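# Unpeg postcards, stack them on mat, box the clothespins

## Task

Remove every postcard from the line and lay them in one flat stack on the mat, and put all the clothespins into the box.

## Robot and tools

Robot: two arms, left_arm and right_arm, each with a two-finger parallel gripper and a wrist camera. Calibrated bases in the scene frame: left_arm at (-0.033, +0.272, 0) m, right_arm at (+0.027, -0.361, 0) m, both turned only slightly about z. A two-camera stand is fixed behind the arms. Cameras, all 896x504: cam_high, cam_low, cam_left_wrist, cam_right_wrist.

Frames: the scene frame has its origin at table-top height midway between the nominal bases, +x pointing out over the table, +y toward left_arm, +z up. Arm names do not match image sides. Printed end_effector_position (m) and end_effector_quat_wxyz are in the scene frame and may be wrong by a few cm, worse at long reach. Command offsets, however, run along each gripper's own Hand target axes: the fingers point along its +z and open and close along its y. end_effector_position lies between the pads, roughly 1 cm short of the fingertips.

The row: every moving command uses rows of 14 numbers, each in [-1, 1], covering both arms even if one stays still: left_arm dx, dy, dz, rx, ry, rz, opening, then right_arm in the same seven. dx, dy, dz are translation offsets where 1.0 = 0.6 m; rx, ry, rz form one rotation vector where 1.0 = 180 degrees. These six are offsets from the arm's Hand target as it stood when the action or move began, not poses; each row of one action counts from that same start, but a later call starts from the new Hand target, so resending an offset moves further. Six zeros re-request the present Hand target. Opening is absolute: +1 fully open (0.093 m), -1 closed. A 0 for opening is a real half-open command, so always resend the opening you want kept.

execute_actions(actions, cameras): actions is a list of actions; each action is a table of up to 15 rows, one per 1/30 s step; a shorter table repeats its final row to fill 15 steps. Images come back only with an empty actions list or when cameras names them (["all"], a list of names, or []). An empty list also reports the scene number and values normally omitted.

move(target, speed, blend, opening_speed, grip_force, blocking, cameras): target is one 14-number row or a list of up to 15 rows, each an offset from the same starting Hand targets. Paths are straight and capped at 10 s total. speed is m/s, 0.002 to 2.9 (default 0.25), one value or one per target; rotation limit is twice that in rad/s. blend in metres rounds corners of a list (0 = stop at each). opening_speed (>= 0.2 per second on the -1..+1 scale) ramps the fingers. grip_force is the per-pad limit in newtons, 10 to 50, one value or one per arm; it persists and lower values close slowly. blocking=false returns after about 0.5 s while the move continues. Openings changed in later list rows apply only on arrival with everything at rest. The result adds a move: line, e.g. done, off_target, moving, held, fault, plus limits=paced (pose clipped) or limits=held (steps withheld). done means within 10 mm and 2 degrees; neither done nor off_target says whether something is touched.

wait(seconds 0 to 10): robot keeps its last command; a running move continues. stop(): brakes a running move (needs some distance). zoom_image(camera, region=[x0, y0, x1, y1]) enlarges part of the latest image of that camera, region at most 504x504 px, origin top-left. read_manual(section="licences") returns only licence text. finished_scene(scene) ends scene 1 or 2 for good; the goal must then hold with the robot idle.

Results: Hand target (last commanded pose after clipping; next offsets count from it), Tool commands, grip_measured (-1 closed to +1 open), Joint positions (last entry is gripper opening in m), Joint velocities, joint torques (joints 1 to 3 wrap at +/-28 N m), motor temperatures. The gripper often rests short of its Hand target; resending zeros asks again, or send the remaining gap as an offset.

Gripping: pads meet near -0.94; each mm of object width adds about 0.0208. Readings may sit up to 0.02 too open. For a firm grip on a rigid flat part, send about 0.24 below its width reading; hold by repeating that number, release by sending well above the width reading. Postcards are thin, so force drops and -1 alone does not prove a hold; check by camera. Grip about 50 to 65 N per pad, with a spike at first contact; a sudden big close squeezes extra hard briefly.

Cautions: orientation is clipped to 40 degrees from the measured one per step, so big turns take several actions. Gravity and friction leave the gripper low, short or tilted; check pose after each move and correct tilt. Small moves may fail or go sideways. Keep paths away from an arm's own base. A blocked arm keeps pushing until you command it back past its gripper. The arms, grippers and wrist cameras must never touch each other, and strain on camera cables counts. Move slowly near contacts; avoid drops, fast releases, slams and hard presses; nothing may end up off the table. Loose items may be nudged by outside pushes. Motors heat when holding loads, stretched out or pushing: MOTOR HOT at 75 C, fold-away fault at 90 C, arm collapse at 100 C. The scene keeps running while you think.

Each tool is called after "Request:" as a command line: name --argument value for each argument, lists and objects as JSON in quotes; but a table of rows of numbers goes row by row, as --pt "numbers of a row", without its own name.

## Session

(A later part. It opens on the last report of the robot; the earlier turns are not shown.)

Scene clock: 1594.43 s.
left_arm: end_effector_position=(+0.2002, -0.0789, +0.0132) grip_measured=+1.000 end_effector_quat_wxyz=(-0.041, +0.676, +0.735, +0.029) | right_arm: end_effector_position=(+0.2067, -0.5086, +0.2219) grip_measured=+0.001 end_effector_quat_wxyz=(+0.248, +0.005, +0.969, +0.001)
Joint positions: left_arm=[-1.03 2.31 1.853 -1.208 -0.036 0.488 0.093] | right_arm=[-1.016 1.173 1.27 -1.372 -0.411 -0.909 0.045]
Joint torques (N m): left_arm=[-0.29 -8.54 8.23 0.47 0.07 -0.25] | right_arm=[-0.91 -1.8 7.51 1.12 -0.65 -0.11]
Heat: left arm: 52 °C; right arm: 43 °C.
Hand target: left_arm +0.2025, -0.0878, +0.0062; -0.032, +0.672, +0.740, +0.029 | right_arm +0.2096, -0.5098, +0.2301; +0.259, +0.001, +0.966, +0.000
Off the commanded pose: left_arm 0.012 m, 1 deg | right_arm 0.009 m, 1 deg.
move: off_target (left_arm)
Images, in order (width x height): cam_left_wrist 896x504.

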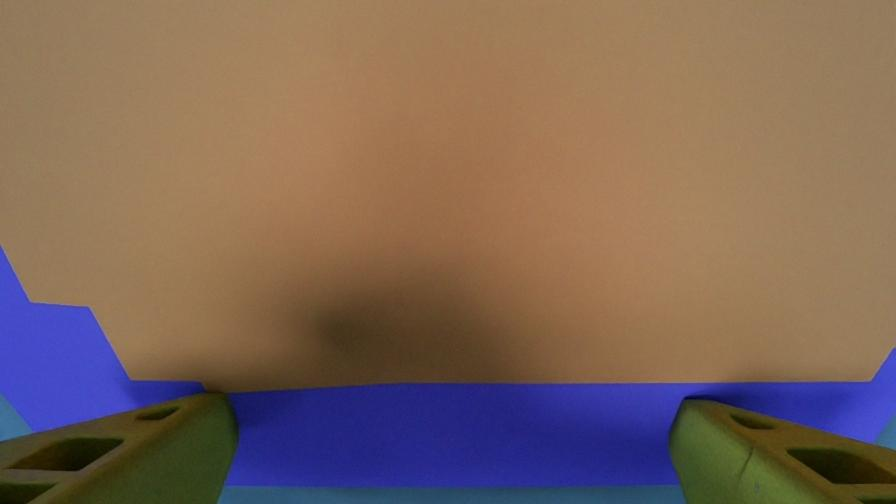

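Request:
move --pt "0.0167 0 0 0 0 0 1 0 0 0 0 0 0 0" --pt "0.0467 0.0115 -0.1632 0 0 0 1 0 0 0 0 0 0 0" --pt "-0.2673 0.0065 -0.1637 -0.001 -0.2054 -0.0055 1 0 0 0 0 0 0 0" --pt "-0.2403 0.0085 -0.0333 -0.001 -0.2054 -0.0055 1 0 0 0 0 0 0 0" --speed '[0.05, 0.25, 0.3, 0.07]' --blend '[0.003, 0.02, 0.01, 0]' --cameras '["cam_left_wrist"]'

Scene clock: 1621.33 s.
left_arm: end_effector_position=(+0.2198, -0.2382, +0.0158) grip_measured=+1.000 end_effector_quat_wxyz=(+0.208, +0.643, +0.712, -0.190) | right_arm: end_effector_position=(+0.2067, -0.5086, +0.2219) grip_measured=+0.001 end_effector_quat_wxyz=(+0.248, +0.005, +0.969, +0.001)
Joint positions: left_arm=[-1.075 2.364 1.813 -0.491 0.228 0.365 0.093] | right_arm=[-1.016 1.173 1.27 -1.372 -0.411 -0.909 0.045]
Joint torques (N m): left_arm=[0.36 -12.72 6.02 1.51 0.15 -0.04] | right_arm=[-0.91 -1.78 7.51 1.12 -0.66 -0.11]
Heat: left arm: 52 °C; right arm: 43 °C.
Hand target: left_arm +0.2216, -0.2320, +0.0134; +0.205, +0.640, +0.717, -0.184 | right_arm +0.2096, -0.5098, +0.2301; +0.259, +0.001, +0.966, +0.000
Off the commanded pose: left_arm 0.007 m, 1 deg | right_arm 0.009 m, 1 deg.
move: done
Images, in order (width x height): cam_left_wrist 896x504.

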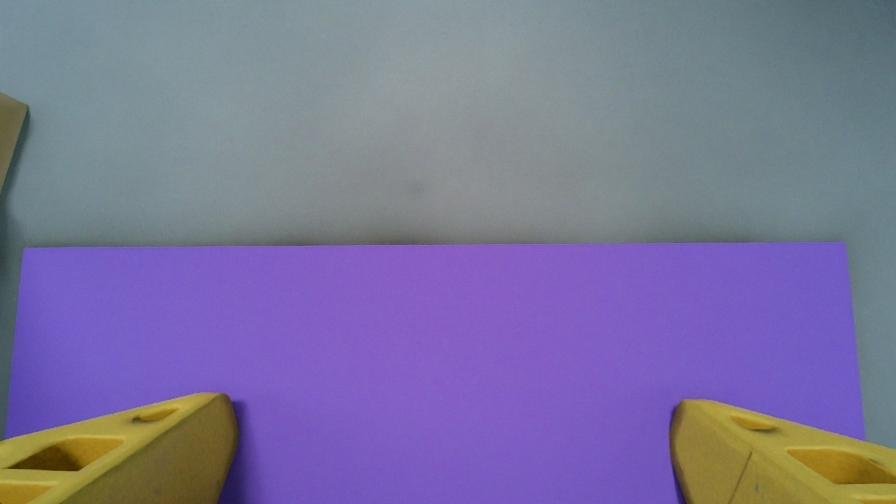

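Request:
move --target '[0.0495, 0.001, -0.0309, 0, 0, 0, 1, 0, 0, 0, 0, 0, 0, 0]' --speed 0.04 --cameras '["cam_left_wrist"]'

Scene clock: 1678.13 s.
left_arm: end_effector_position=(+0.2195, -0.2092, +0.0156) grip_measured=+1.000 end_effector_quat_wxyz=(+0.216, +0.634, +0.716, -0.195) | right_arm: end_effector_position=(+0.2067, -0.5086, +0.2219) grip_measured=+0.001 end_effector_quat_wxyz=(+0.248, +0.005, +0.969, +0.001)
Joint positions: left_arm=[-1.044 2.256 1.612 -0.382 0.242 0.369 0.093] | right_arm=[-1.016 1.173 1.27 -1.372 -0.411 -0.909 0.045]
Joint torques (N m): left_arm=[1.03 -12.72 5.59 1.3 0.17 0.25] | right_arm=[-0.9 -1.8 7.51 1.13 -0.66 -0.11]
Motor temperatures (°C): left_arm=[31 62 48 41 28 29 30] | right_arm=[31 32 43 34 31 29 30]
Heat: left arm: 62 °C; right arm: 43 °C.
Hand target: left_arm +0.2184, -0.1971, +0.0136; +0.205, +0.640, +0.717, -0.184 | right_arm +0.2096, -0.5098, +0.2301; +0.259, +0.001, +0.966, +0.000
Off the commanded pose: left_arm 0.012 m, 2 deg | right_arm 0.009 m, 1 deg.
move: off_target (left_arm)
Images, in order (width x height): cam_left_wrist 896x504.

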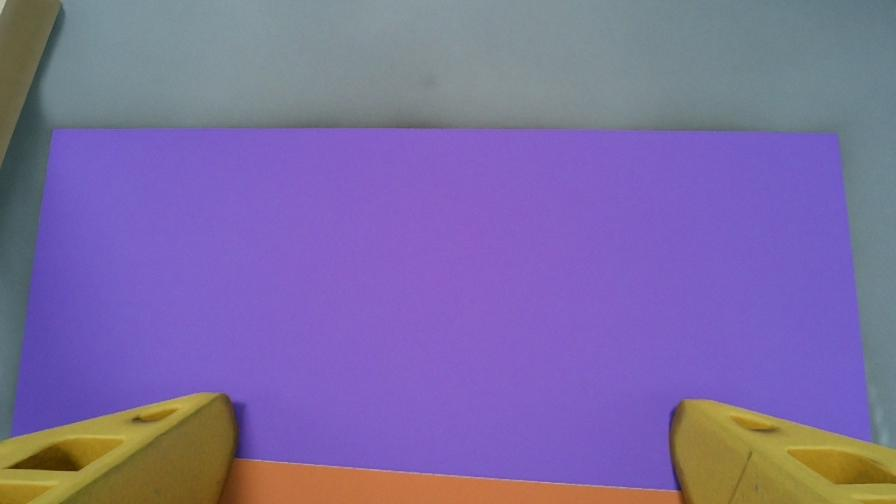

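Request:
move --target '[0.0170, 0, -0.0106, 0, 0, 0, 1, 0, 0, 0, 0, 0, 0, 0]' --speed 0.04 --cameras '["cam_left_wrist", "cam_high"]'

Request:
zoom_image --camera "cam_high" --region '[360, 230, 540, 400]'

Scene clock: 1685.07 s.
left_arm: end_effector_position=(+0.2185, -0.1972, +0.0154) grip_measured=+1.000 end_effector_quat_wxyz=(+0.216, +0.634, +0.717, -0.195) | right_arm: end_effector_position=(+0.2067, -0.5086, +0.2219) grip_measured=+0.001 end_effector_quat_wxyz=(+0.248, +0.005, +0.969, +0.001)
Joint positions: left_arm=[-1.033 2.219 1.548 -0.358 0.248 0.378 0.093] | right_arm=[-1.016 1.173 1.27 -1.372 -0.411 -0.909 0.045]
Joint torques (N m): left_arm=[1.02 -12.3 5.46 1.25 0.15 0.27] | right_arm=[-0.91 -1.8 7.51 1.13 -0.65 -0.11]
Motor temperatures (°C): left_arm=[31 65 48 41 28 29 30] | right_arm=[31 32 43 34 31 29 30]
Heat: left arm: 65 °C; right arm: 43 °C.
Hand target: left_arm +0.2169, -0.1851, +0.0135; +0.205, +0.640, +0.717, -0.184 | right_arm +0.2096, -0.5098, +0.2301; +0.259, +0.001, +0.966, +0.000
Off the commanded pose: left_arm 0.012 m, 2 deg | right_arm 0.009 m, 1 deg.
move: off_target (left_arm)
Images, in order (width x height): cam_high 896x504, cam_left_wrist 896x504.

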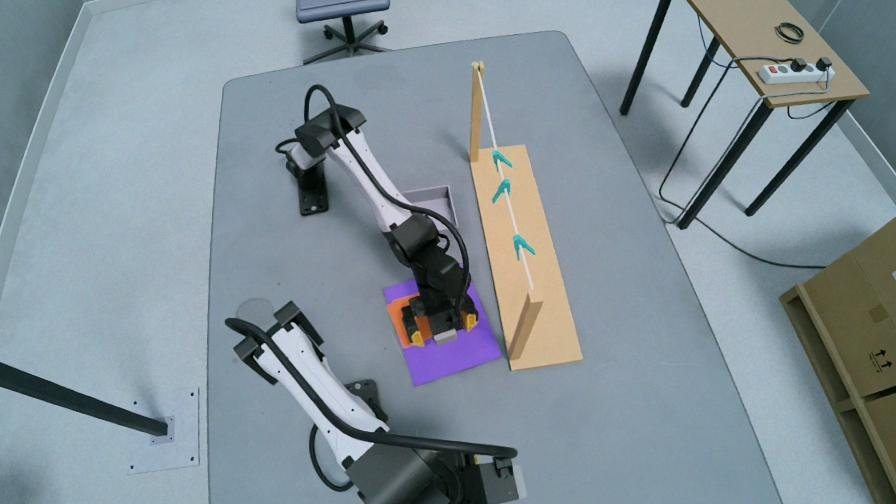

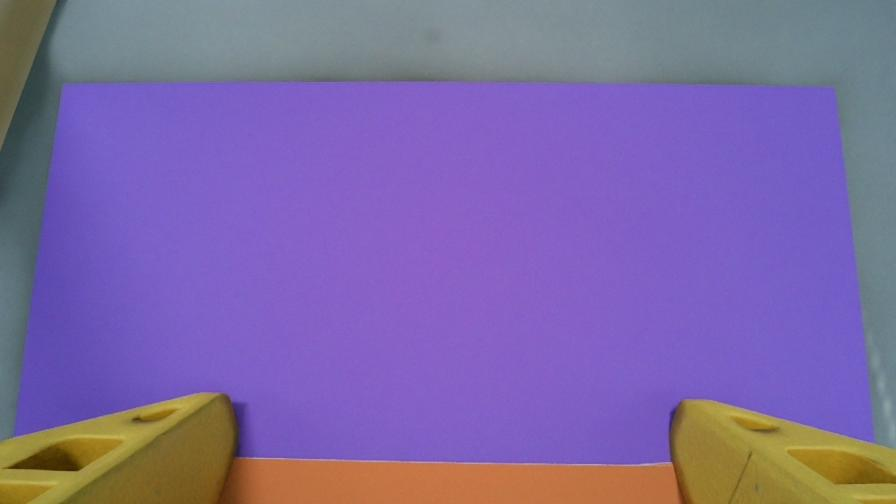

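Scaled by 2.800.

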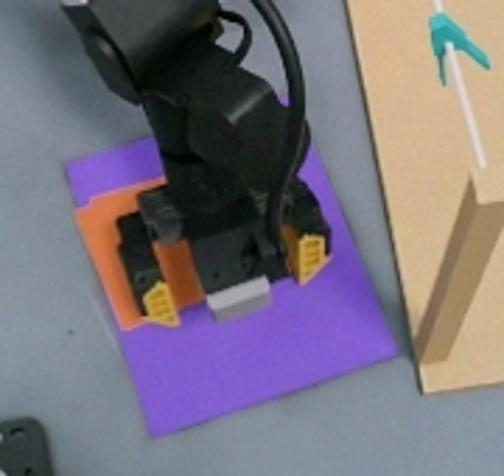

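Request:
move --pt "-0.009 0 0.003 0 0 0 1 0 0 0 0 0 0 0" --pt "-0.053 0 -0.066 0 0 0 1 0 0 0 0 0 0 0" --pt "0.0799 -0.1226 -0.3492 0 0 0 1 0 0 0 0 0 0 0" --speed '[0.04, 0.08, 0.15]' --blend '[0.002, 0.02, 0]' --cameras '["cam_left_wrist", "cam_high"]'

Request:
zoom_image --camera "cam_high" --region '[360, 230, 540, 400]'

Scene clock: 1697.37 s.
left_arm: end_effector_position=(+0.1272, -0.0476, +0.1665) grip_measured=+1.000 end_effector_quat_wxyz=(+0.205, +0.636, +0.720, -0.187) | right_arm: end_effector_position=(+0.2067, -0.5086, +0.2219) grip_measured=+0.001 end_effector_quat_wxyz=(+0.248, +0.005, +0.969, +0.001)
Joint positions: left_arm=[-1.023 1.444 1.196 -0.811 0.245 0.391 0.093] | right_arm=[-1.016 1.173 1.27 -1.372 -0.411 -0.909 0.045]
Joint torques (N m): left_arm=[0.83 -6.08 7.13 1.48 0.28 0.19] | right_arm=[-0.91 -1.8 7.51 1.12 -0.66 -0.11]
Motor temperatures (°C): left_arm=[31 64 48 41 28 29 30] | right_arm=[31 32 43 34 31 29 30]
Heat: left arm: 64 °C; right arm: 43 °C.
Hand target: left_arm +0.1269, -0.0430, +0.1660; +0.205, +0.640, +0.717, -0.184 | right_arm +0.2096, -0.5098, +0.2301; +0.259, +0.001, +0.966, +0.000
Off the commanded pose: left_arm 0.005 m, 1 deg | right_arm 0.009 m, 1 deg.
move: done
Images, in order (width x height): cam_high 896x504, cam_left_wrist 896x504.

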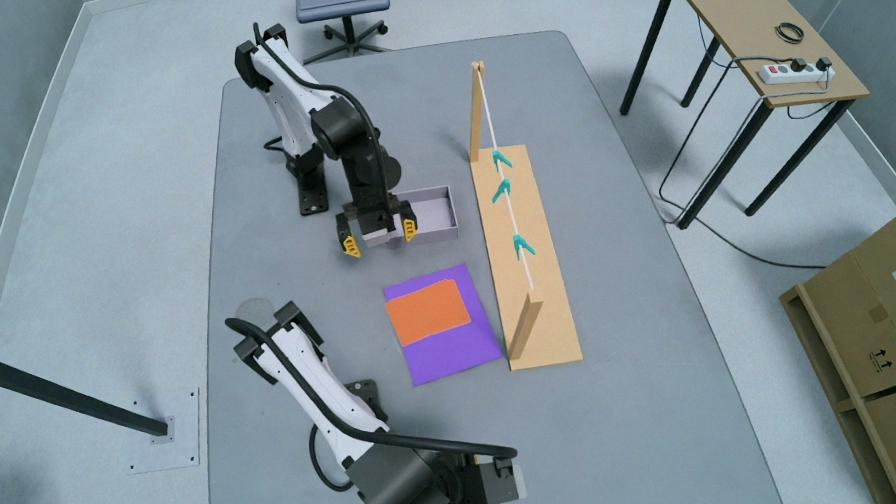

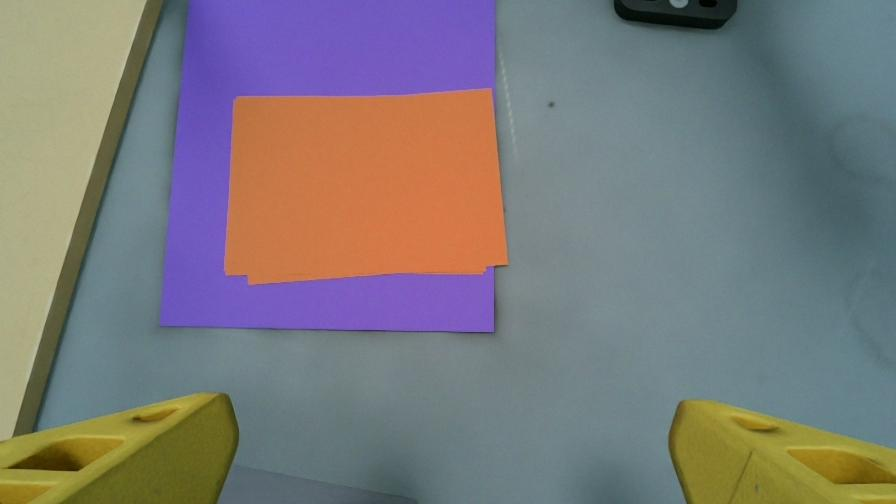

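Scaled by 2.800.

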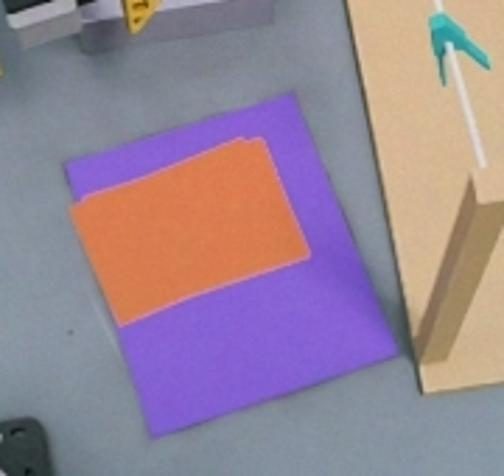

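Request:
zoom_image --camera "cam_left_wrist" --region '[200, 60, 530, 320]'

Request:
zoom_image --camera "cam_left_wrist" --region '[420, 200, 530, 300]'

Request:
zoom_image --camera "cam_left_wrist" --region '[210, 60, 330, 170]'

Scaled by 1.527.

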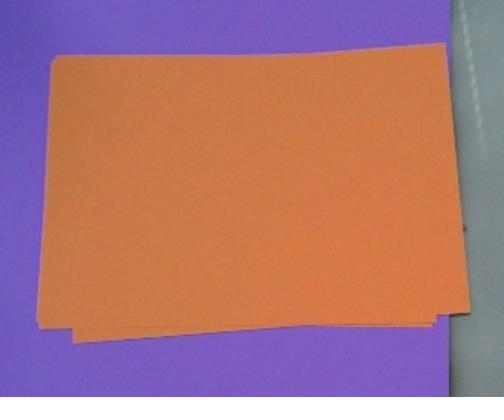

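Scaled by 4.582.

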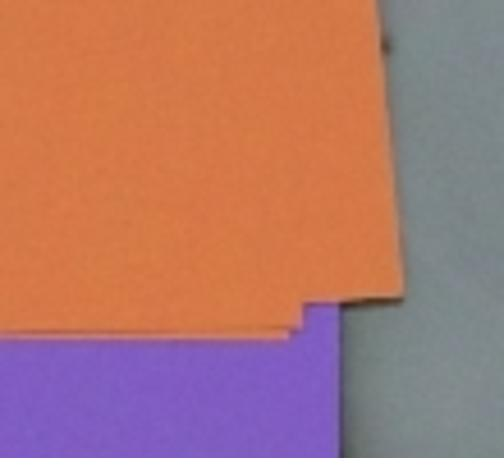

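Scaled by 4.200.

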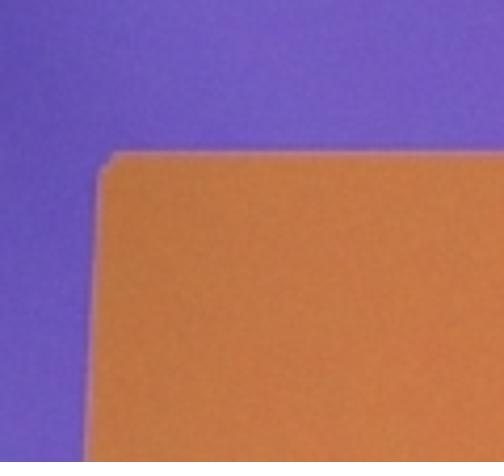

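Request:
move --target '[-0.1, -0.0892, 0.153, -0.1376, 0.1397, -0.4801, 1, 0, 0, 0, 0, 0, 0, 0]' --speed 0.25 --cameras '["cam_left_wrist", "cam_high"]'

Scene clock: 1831.23 s.
left_arm: end_effector_position=(+0.0874, -0.1446, +0.1196) grip_measured=+1.000 end_effector_quat_wxyz=(+0.003, -0.041, +0.999, +0.000) | right_arm: end_effector_position=(+0.2067, -0.5086, +0.2219) grip_measured=+0.001 end_effector_quat_wxyz=(+0.248, +0.005, +0.969, +0.001)
Joint positions: left_arm=[-1.323 2.244 2.171 -1.496 -0.006 -1.373 0.093] | right_arm=[-1.016 1.173 1.27 -1.372 -0.411 -0.909 0.045]
Joint torques (N m): left_arm=[-0.05 -9.52 9.06 0.31 0.07 -0.16] | right_arm=[-0.91 -1.78 7.5 1.12 -0.65 -0.11]
Motor temperatures (°C): left_arm=[31 48 48 42 29 29 30] | right_arm=[31 32 43 34 31 29 30]
Heat: left arm: 48 °C; right arm: 43 °C.
Hand target: left_arm +0.0849, -0.1479, +0.1200; +0.000, -0.048, +0.999, +0.000 | right_arm +0.2096, -0.5098, +0.2301; +0.259, +0.001, +0.966, +0.000
Off the commanded pose: left_arm 0.004 m, 1 deg | right_arm 0.009 m, 1 deg.
move: done
Images, in order (width x height): cam_high 896x504, cam_left_wrist 896x504.

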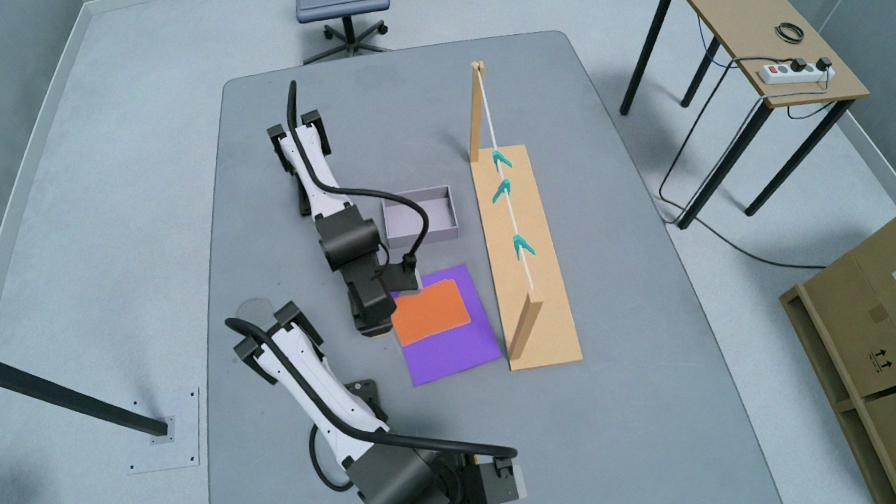

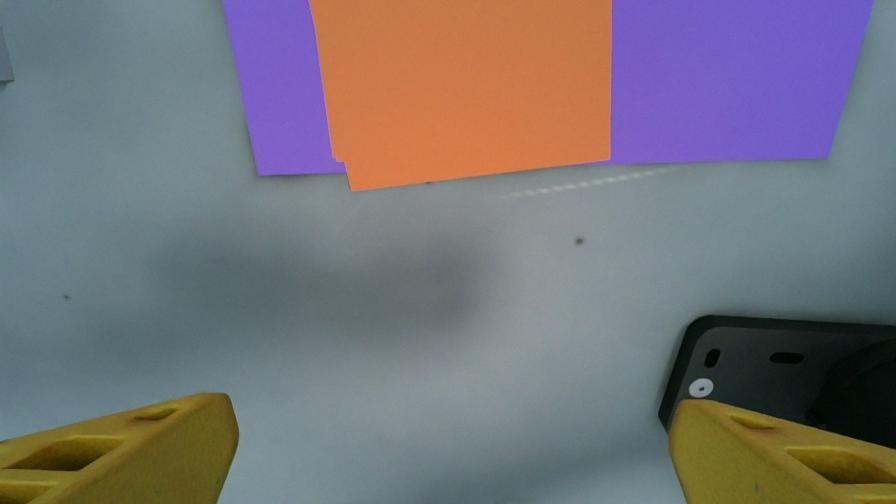

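Request:
move --pt "0.0152 -0.0186 0.1417 0 0 -0.0067 1 0 0 0 0 0 0 0" --pt "0.0152 -0.0186 0.1775 0 0 -0.0067 1 0 0 0 0 0 0 0" --speed '[0.12, 0.03]' --blend '[0.003, 0]' --cameras '["cam_left_wrist"]'

Scene clock: 1869.93 s.
left_arm: end_effector_position=(+0.0803, -0.1600, +0.0204) grip_measured=+1.000 end_effector_quat_wxyz=(+0.003, -0.052, +0.999, -0.004) | right_arm: end_effector_position=(+0.2067, -0.5086, +0.2219) grip_measured=+0.001 end_effector_quat_wxyz=(+0.248, +0.005, +0.969, +0.001)
Joint positions: left_arm=[-1.347 2.303 1.875 -1.133 -0.005 -1.419 0.093] | right_arm=[-1.016 1.173 1.27 -1.372 -0.411 -0.909 0.045]
Joint torques (N m): left_arm=[0.02 -10 6.09 0.53 0.12 -0.22] | right_arm=[-0.91 -1.8 7.51 1.12 -0.66 -0.11]
Motor temperatures (°C): left_arm=[31 55 51 38 28 29 30] | right_arm=[31 32 43 34 31 29 30]
Heat: left arm: 55 °C; right arm: 43 °C.
Hand target: left_arm +0.0768, -0.1599, +0.0134; +0.000, -0.058, +0.998, +0.000 | right_arm +0.2096, -0.5098, +0.2301; +0.259, +0.001, +0.966, +0.000
Off the commanded pose: left_arm 0.008 m, 1 deg | right_arm 0.009 m, 1 deg.
move: done
Images, in order (width x height): cam_left_wrist 896x504.

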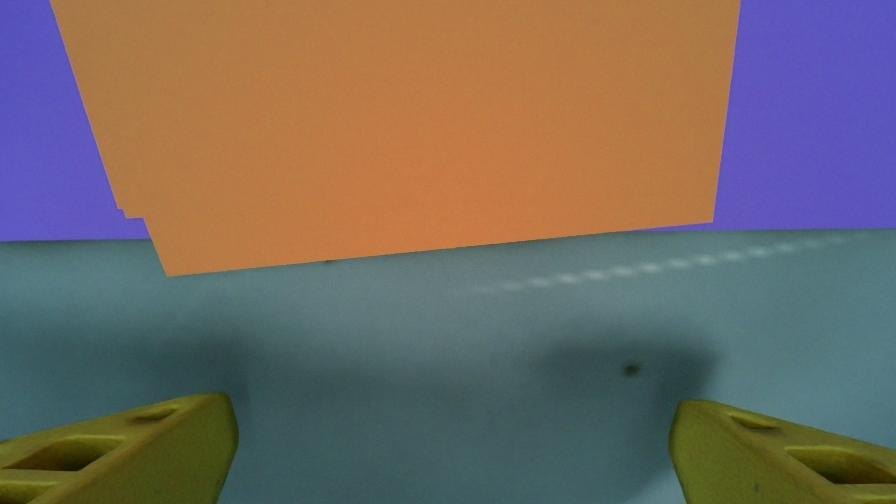

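Request:
move --target '[0, 0, 0.0125, 0, 0, 0, 1, 0, 0, 0, 0, 0, 0, 0]' --speed 0.03 --cameras '["cam_left_wrist"]'

Scene clock: 1876.50 s.
left_arm: end_effector_position=(+0.0804, -0.1603, +0.0134) grip_measured=+1.000 end_effector_quat_wxyz=(+0.003, -0.052, +0.999, -0.005) | right_arm: end_effector_position=(+0.2067, -0.5086, +0.2219) grip_measured=+0.001 end_effector_quat_wxyz=(+0.248, +0.005, +0.969, +0.001)
Joint positions: left_arm=[-1.347 2.309 1.857 -1.108 -0.005 -1.419 0.093] | right_arm=[-1.016 1.173 1.27 -1.372 -0.411 -0.909 0.045]
Joint torques (N m): left_arm=[0.08 -9.95 6.32 0.53 0.08 -0.28] | right_arm=[-0.91 -1.78 7.51 1.12 -0.65 -0.11]
Heat: left arm: 54 °C; right arm: 43 °C.
Hand target: left_arm +0.0768, -0.1598, +0.0059; +0.000, -0.058, +0.998, +0.000 | right_arm +0.2096, -0.5098, +0.2301; +0.259, +0.001, +0.966, +0.000
Off the commanded pose: left_arm 0.008 m, 1 deg | right_arm 0.009 m, 1 deg.
move: done
Images, in order (width x height): cam_left_wrist 896x504.

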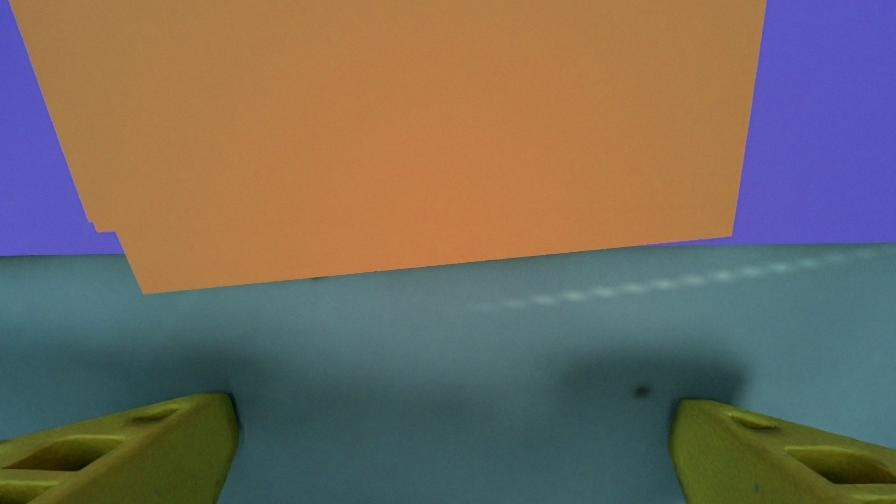

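Request:
move --pt "0 0 0.0025 0 0 0 1 0 0 0 0 0 0 0" --pt "-0.030 0 0.0025 0 0 0 1 0 0 0 0 0 0 0" --speed '[0.02, 0.04]' --blend '[0.001, 0]' --cameras '["cam_left_wrist"]'

Scene clock: 1885.07 s.
left_arm: end_effector_position=(+0.0844, -0.1597, +0.0119) grip_measured=+1.000 end_effector_quat_wxyz=(-0.010, -0.061, +0.998, -0.008) | right_arm: end_effector_position=(+0.2067, -0.5086, +0.2219) grip_measured=+0.001 end_effector_quat_wxyz=(+0.248, +0.005, +0.969, +0.001)
Joint positions: left_arm=[-1.328 2.313 1.857 -1.104 0.022 -1.419 0.093] | right_arm=[-1.016 1.173 1.27 -1.372 -0.411 -0.909 0.045]
Joint torques (N m): left_arm=[1.73 -9.24 7.49 0.47 -0.19 0.21] | right_arm=[-0.91 -1.78 7.5 1.13 -0.66 -0.11]
Heat: left arm: 54 °C; right arm: 43 °C.
Hand target: left_arm +0.0947, -0.1577, +0.0044; +0.000, -0.058, +0.998, +0.000 | right_arm +0.2096, -0.5098, +0.2301; +0.259, +0.001, +0.966, +0.000
Off the commanded pose: left_arm 0.013 m, 1 deg | right_arm 0.009 m, 1 deg.
move: off_target (left_arm); blend cut to 0.0008 m at target 1
Images, in order (width x height): cam_left_wrist 896x504.

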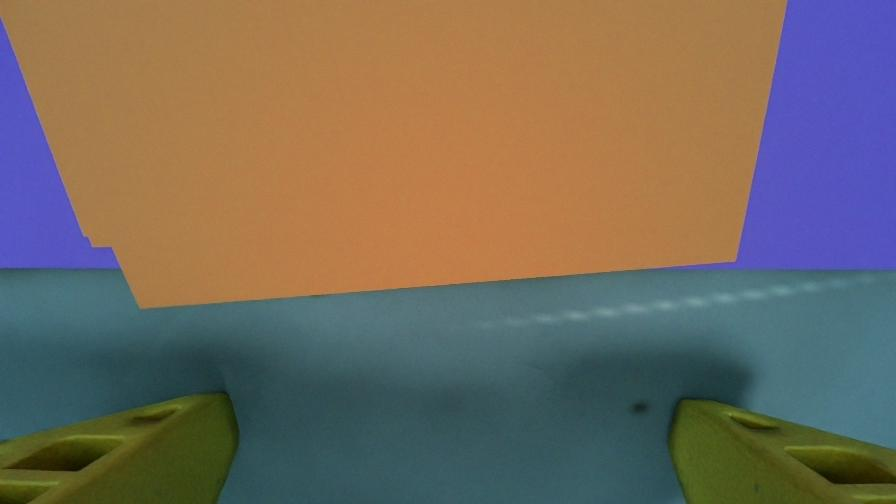

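Request:
move --target '[-0.020, 0, -0.0005, 0, 0, 0, 1, 0, 0, 0, 0, 0, 0, 0]' --speed 0.04 --cameras '["cam_left_wrist"]'

Scene clock: 1892.03 s.
left_arm: end_effector_position=(+0.0916, -0.1578, +0.0120) grip_measured=+1.000 end_effector_quat_wxyz=(-0.019, -0.064, +0.998, -0.009) | right_arm: end_effector_position=(+0.2067, -0.5086, +0.2219) grip_measured=+0.001 end_effector_quat_wxyz=(+0.248, +0.005, +0.969, +0.001)
Joint positions: left_arm=[-1.304 2.316 1.864 -1.11 0.041 -1.401 0.093] | right_arm=[-1.016 1.173 1.27 -1.372 -0.411 -0.909 0.045]
Joint torques (N m): left_arm=[1.55 -8.99 8.16 0.49 -0.29 0.34] | right_arm=[-0.91 -1.78 7.5 1.12 -0.65 -0.11]
Motor temperatures (°C): left_arm=[31 55 50 37 29 29 30] | right_arm=[31 32 43 34 31 29 30]
Heat: left arm: 55 °C; right arm: 43 °C.
Hand target: left_arm +0.1068, -0.1564, +0.0047; +0.000, -0.058, +0.998, +0.000 | right_arm +0.2096, -0.5098, +0.2301; +0.259, +0.001, +0.966, +0.000
Off the commanded pose: left_arm 0.017 m, 2 deg | right_arm 0.009 m, 1 deg.
move: off_target (left_arm)
Images, in order (width x height): cam_left_wrist 896x504.

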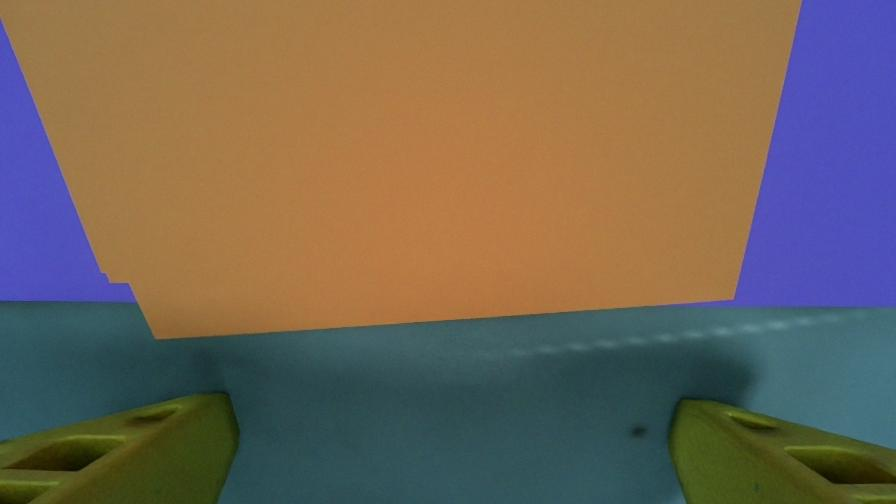

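Request:
move --target '[-0.026, 0, -0.001, 0, 0, 0, 1, 0, 0, 0, 0, 0, 0, 0]' --speed 0.04 --cameras '["cam_left_wrist"]'

Scene clock: 1899.70 s.
left_arm: end_effector_position=(+0.1065, -0.1545, +0.0117) grip_measured=+1.000 end_effector_quat_wxyz=(-0.021, -0.065, +0.998, -0.005) | right_arm: end_effector_position=(+0.2067, -0.5086, +0.2219) grip_measured=+0.001 end_effector_quat_wxyz=(+0.248, +0.005, +0.969, +0.001)
Joint positions: left_arm=[-1.269 2.332 1.889 -1.13 0.044 -1.367 0.093] | right_arm=[-1.016 1.173 1.27 -1.372 -0.411 -0.909 0.045]
Joint torques (N m): left_arm=[1.58 -8.9 8.59 0.49 -0.29 0.32] | right_arm=[-0.91 -1.78 7.5 1.12 -0.66 -0.11]
Motor temperatures (°C): left_arm=[31 55 49 37 29 29 30] | right_arm=[31 32 43 34 31 29 30]
Heat: left arm: 55 °C; right arm: 43 °C.
Hand target: left_arm +0.1221, -0.1546, +0.0053; +0.000, -0.058, +0.998, +0.000 | right_arm +0.2096, -0.5098, +0.2301; +0.259, +0.001, +0.966, +0.000
Off the commanded pose: left_arm 0.017 m, 3 deg | right_arm 0.009 m, 1 deg.
move: off_target (left_arm)
Images, in order (width x height): cam_left_wrist 896x504.

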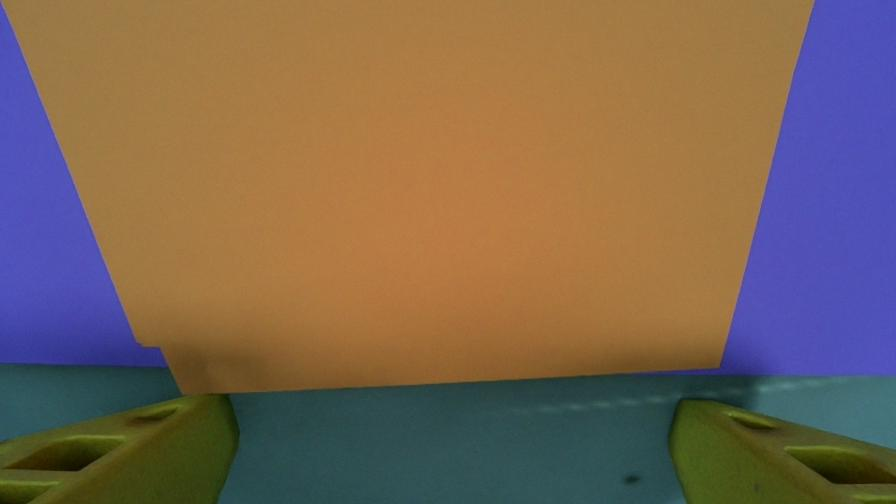

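Request:
move --target '[-0.012, 0, 0.000, 0, 0, 0, 1, 0, 0, 0, 0, 0, 0, 0]' --speed 0.04 --cameras '["cam_left_wrist"]'

Scene clock: 1904.93 s.
left_arm: end_effector_position=(+0.1126, -0.1533, +0.0116) grip_measured=+1.000 end_effector_quat_wxyz=(-0.022, -0.061, +0.998, -0.004) | right_arm: end_effector_position=(+0.2067, -0.5086, +0.2219) grip_measured=+0.001 end_effector_quat_wxyz=(+0.248, +0.005, +0.969, +0.001)
Joint positions: left_arm=[-1.256 2.339 1.901 -1.138 0.044 -1.347 0.093] | right_arm=[-1.016 1.173 1.27 -1.372 -0.411 -0.909 0.045]
Joint torques (N m): left_arm=[1.36 -8.95 8.54 0.59 -0.29 0.25] | right_arm=[-0.91 -1.78 7.5 1.12 -0.66 -0.11]
Motor temperatures (°C): left_arm=[31 55 50 37 29 29 30] | right_arm=[31 32 43 34 31 29 30]
Heat: left arm: 55 °C; right arm: 43 °C.
Hand target: left_arm +0.1293, -0.1537, +0.0053; +0.000, -0.058, +0.998, +0.000 | right_arm +0.2096, -0.5098, +0.2301; +0.259, +0.001, +0.966, +0.000
Off the commanded pose: left_arm 0.018 m, 3 deg | right_arm 0.009 m, 1 deg.
move: off_target (left_arm)
Images, in order (width x height): cam_left_wrist 896x504.

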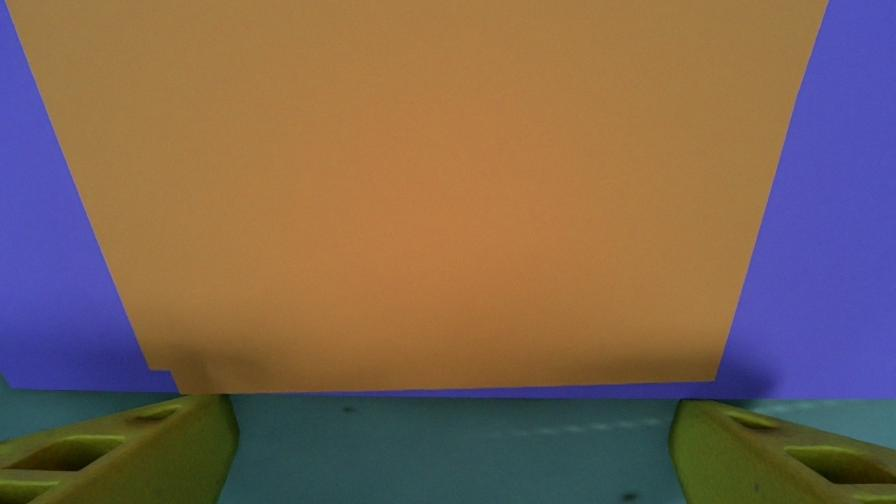

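Request:
move --pt "0.0497 0.0058 -0.003 0 0 0 1 0 0 0 0 0 0 0" --pt "0.0497 0.0058 -0.2 0 0 0 1 0 0 0 0 0 0 0" --pt "-0.2819 0.3927 -0.4917 0 0 0 1 0 0 0 0 0 0 0" --pt "-0.2825 0.8288 -0.458 0 0 0 1 0 0 0 0 0 0 0" --pt "-0.114 0.966 -0.358 0 0 0 1 0 0 0 0 0 0 0" --speed '[0.05, 0.15, 0.3, 0.3, 0.25]' --blend '[0.004, 0.03, 0.06, 0.05, 0]' --cameras '["all"]'

Request:
zoom_image --camera "cam_high" --region '[360, 230, 540, 400]'

Scene clock: 1937.97 s.
left_arm: end_effector_position=(+0.1342, +0.4315, +0.2181) grip_measured=+1.000 end_effector_quat_wxyz=(+0.042, -0.066, +0.996, +0.031) | right_arm: end_effector_position=(+0.2067, -0.5086, +0.2219) grip_measured=+0.001 end_effector_quat_wxyz=(+0.248, +0.005, +0.969, +0.001)
Joint positions: left_arm=[0.734 1.378 1.488 -1.578 0.007 0.634 0.093] | right_arm=[-1.016 1.173 1.27 -1.372 -0.411 -0.909 0.045]
Joint torques (N m): left_arm=[0.51 -4.82 6.06 0.71 0.06 0.17] | right_arm=[-0.91 -1.78 7.5 1.12 -0.65 -0.11]
Motor temperatures (°C): left_arm=[31 56 51 36 29 29 30] | right_arm=[31 32 43 34 31 29 30]
Heat: left arm: 56 °C; right arm: 43 °C.
Hand target: left_arm +0.1302, +0.4300, +0.2199; +0.000, -0.058, +0.998, +0.000 | right_arm +0.2096, -0.5098, +0.2301; +0.259, +0.001, +0.966, +0.000
Off the commanded pose: left_arm 0.005 m, 6 deg | right_arm 0.009 m, 1 deg.
joint sent to its limit (left arm) — joint 4 (wrist pitch), lower limit. The joint targets are off in orientation, not in position.
move: off_target (left_arm)

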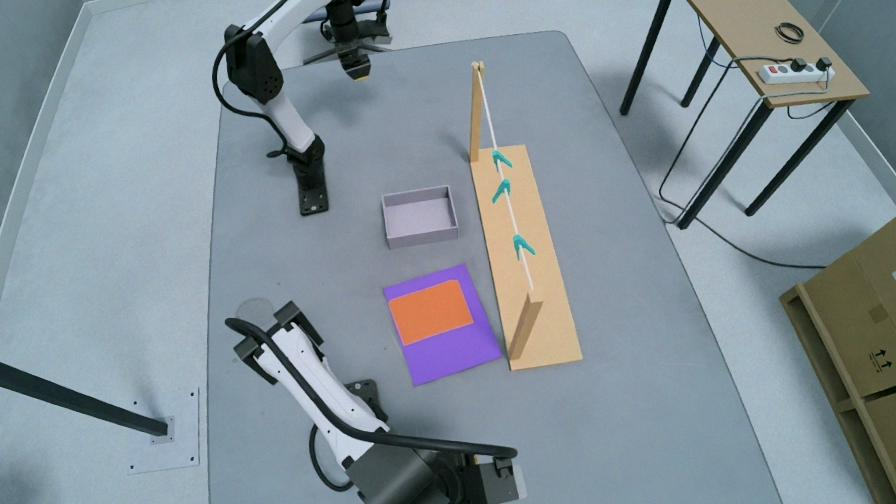

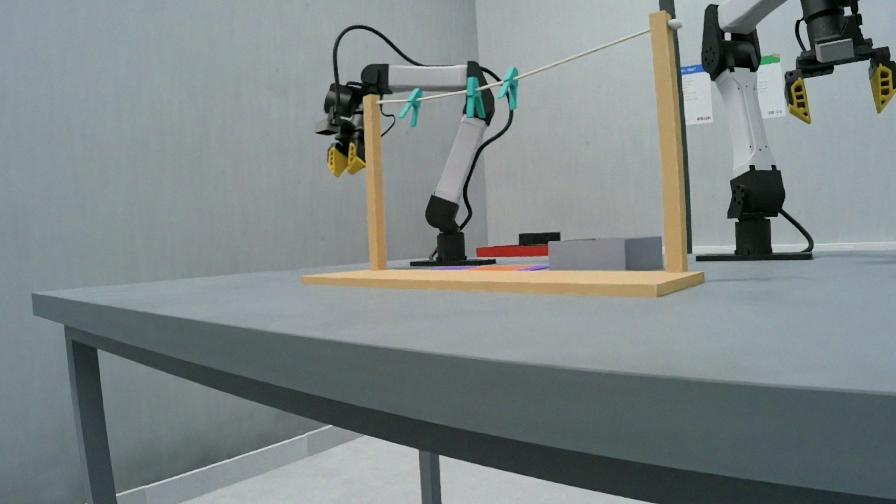

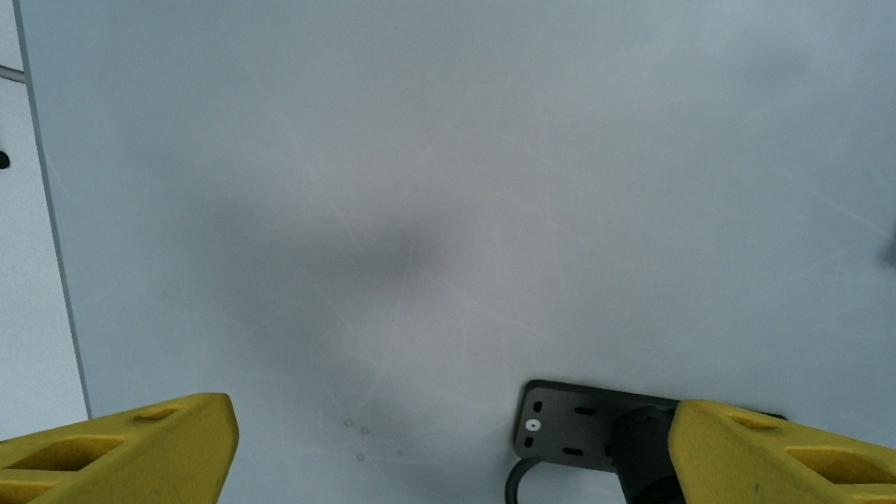

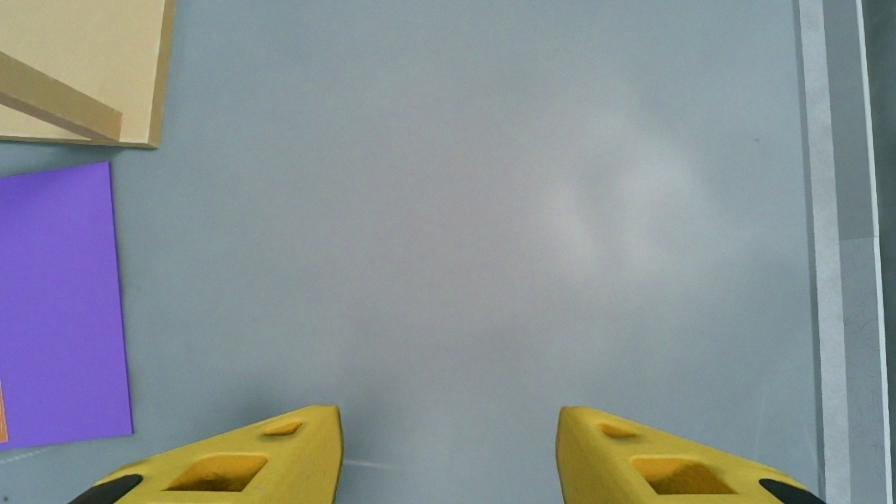

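Scaled by 2.800.

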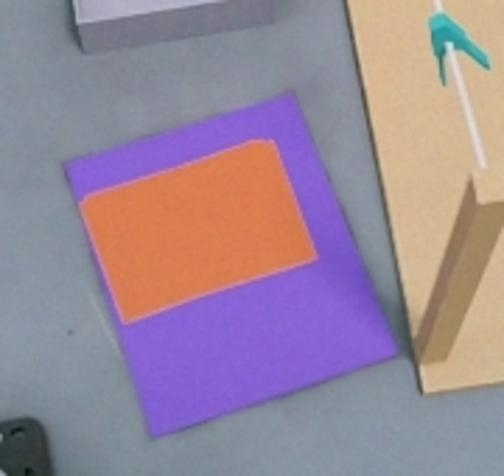

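Request:
move --target '[-0.0924, 0.073, -0.033, 0, 0, 0, 0, -0.0743, 0.6047, -0.0297, 0.0277, -0.3497, 0.015, 0.0]' --speed 0.25 --cameras '["all"]'

Scene clock: 2016.77 s.
left_arm: end_effector_position=(+0.1796, +0.4752, +0.2345) grip_measured=+0.002 end_effector_quat_wxyz=(+0.058, -0.064, +0.995, +0.045) | right_arm: end_effector_position=(+0.2382, -0.1428, +0.2656) grip_measured=+0.001 end_effector_quat_wxyz=(+0.698, +0.029, +0.714, -0.052)
Joint positions: left_arm=[0.734 1.594 1.747 -1.578 0.007 0.638 0.045] | right_arm=[1.355 1.218 0.693 0.231 1.501 0.259 0.045]
Joint torques (N m): left_arm=[0.79 -4.81 8.65 0.74 0.11 0.09] | right_arm=[-1.06 -4.51 4.97 2.21 0.11 0.07]
Motor temperatures (°C): left_arm=[31 46 48 35 29 29 30] | right_arm=[31 32 43 34 31 29 30]
Heat: left arm: 48 °C; right arm: 43 °C.
Hand target: left_arm +0.1802, +0.4799, +0.2396; +0.000, -0.058, +0.998, +0.000 | right_arm +0.2396, -0.1470, +0.2679; +0.725, +0.033, +0.687, -0.035
Off the commanded pose: left_arm 0.007 m, 8 deg | right_arm 0.005 m, 5 deg.
joint sent to its limit (left arm) — joint 4 (wrist pitch), lower limit. The joint targets are off in orientation, not in position.
move: off_target (left_arm, right_arm)

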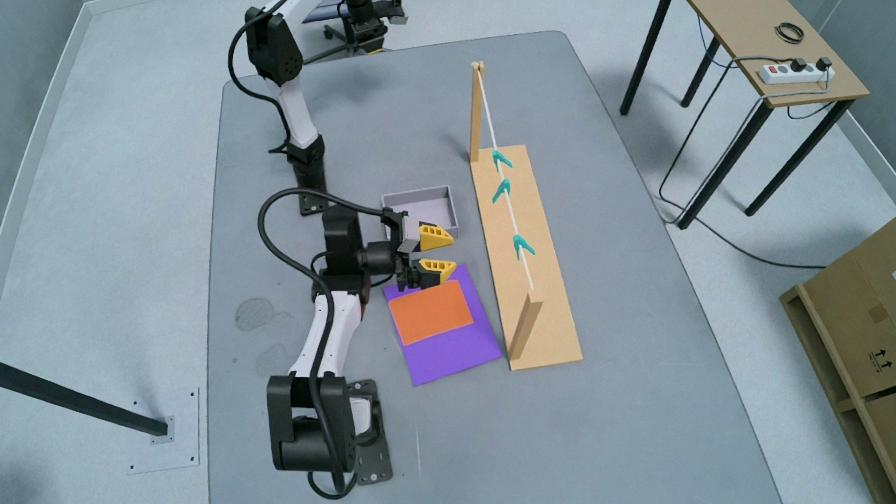

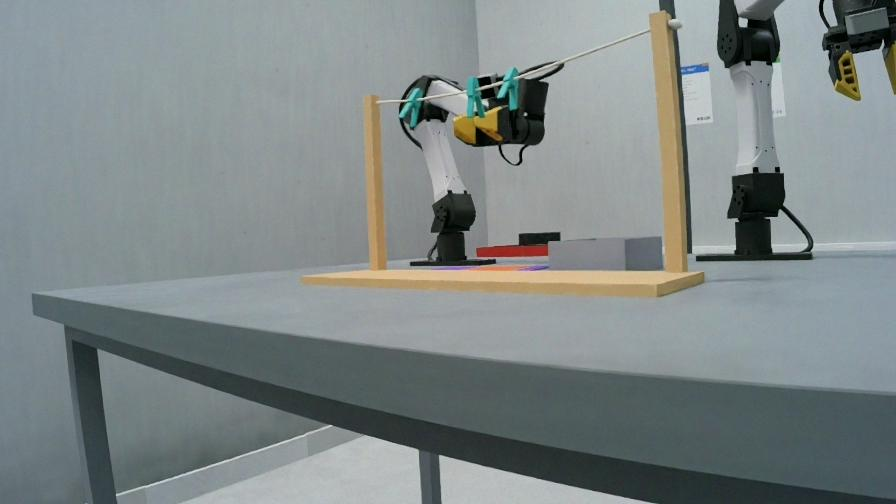

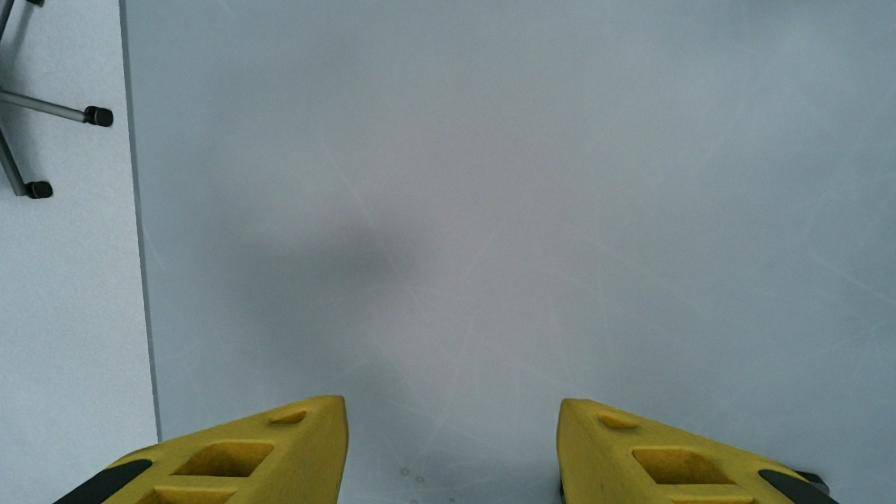

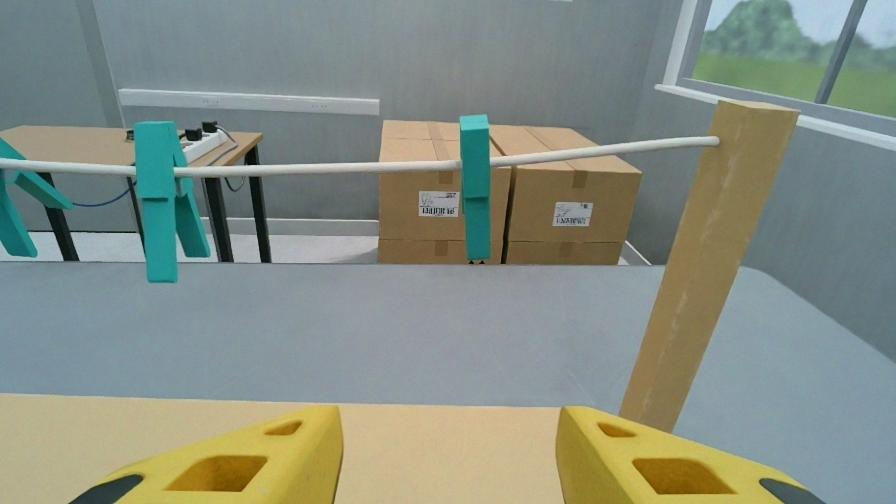

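Request:
move --target '[0, 0, 0, 0, 0, 0, 0, 0.0195, -0.02, 0.150, 0, 0, 0, 0.0]' --speed 0.15 --cameras '["cam_right_wrist"]'

Scene clock: 2050.60 s.
left_arm: end_effector_position=(+0.1796, +0.4752, +0.2345) grip_measured=+0.002 end_effector_quat_wxyz=(+0.058, -0.064, +0.995, +0.045) | right_arm: end_effector_position=(+0.3273, -0.1684, +0.2632) grip_measured=+0.001 end_effector_quat_wxyz=(+0.722, +0.034, +0.690, -0.042)
Joint positions: left_arm=[0.734 1.594 1.747 -1.578 0.007 0.638 0.045] | right_arm=[0.975 1.321 0.577 0.85 1.114 -0.104 0.045]
Joint torques (N m): left_arm=[0.73 -4.85 8.9 0.75 0.11 0.2] | right_arm=[-0.91 -3.12 4.72 2.48 -0.38 0.06]
Heat: left arm: 51 °C; right arm: 41 °C.
Hand target: left_arm +0.1802, +0.4799, +0.2396; +0.000, -0.058, +0.998, +0.000 | right_arm +0.3286, -0.1676, +0.2609; +0.725, +0.033, +0.687, -0.035
Off the commanded pose: left_arm 0.007 m, 8 deg | right_arm 0.003 m, 1 deg.
joint sent to its limit (left arm) — joint 4 (wrist pitch), lower limit. The joint targets are off in orientation, not in position.
move: off_target (left_arm)
Images, in order (width x height): cam_right_wrist 896x504.

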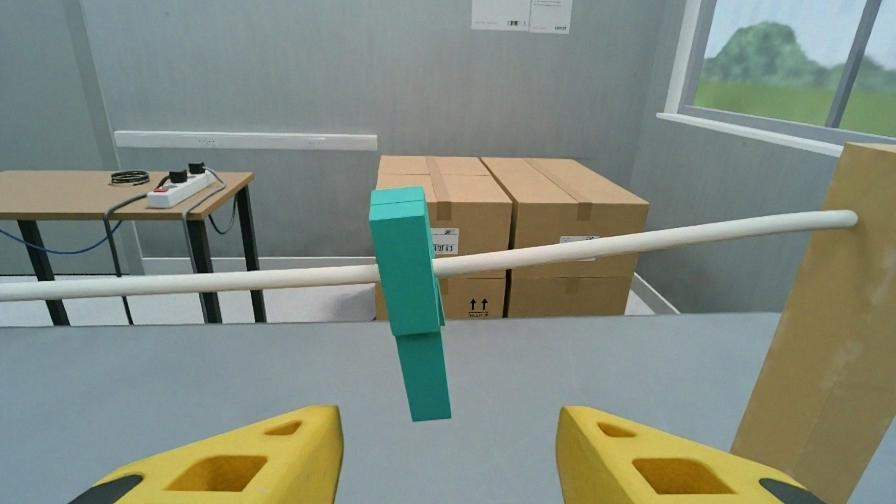

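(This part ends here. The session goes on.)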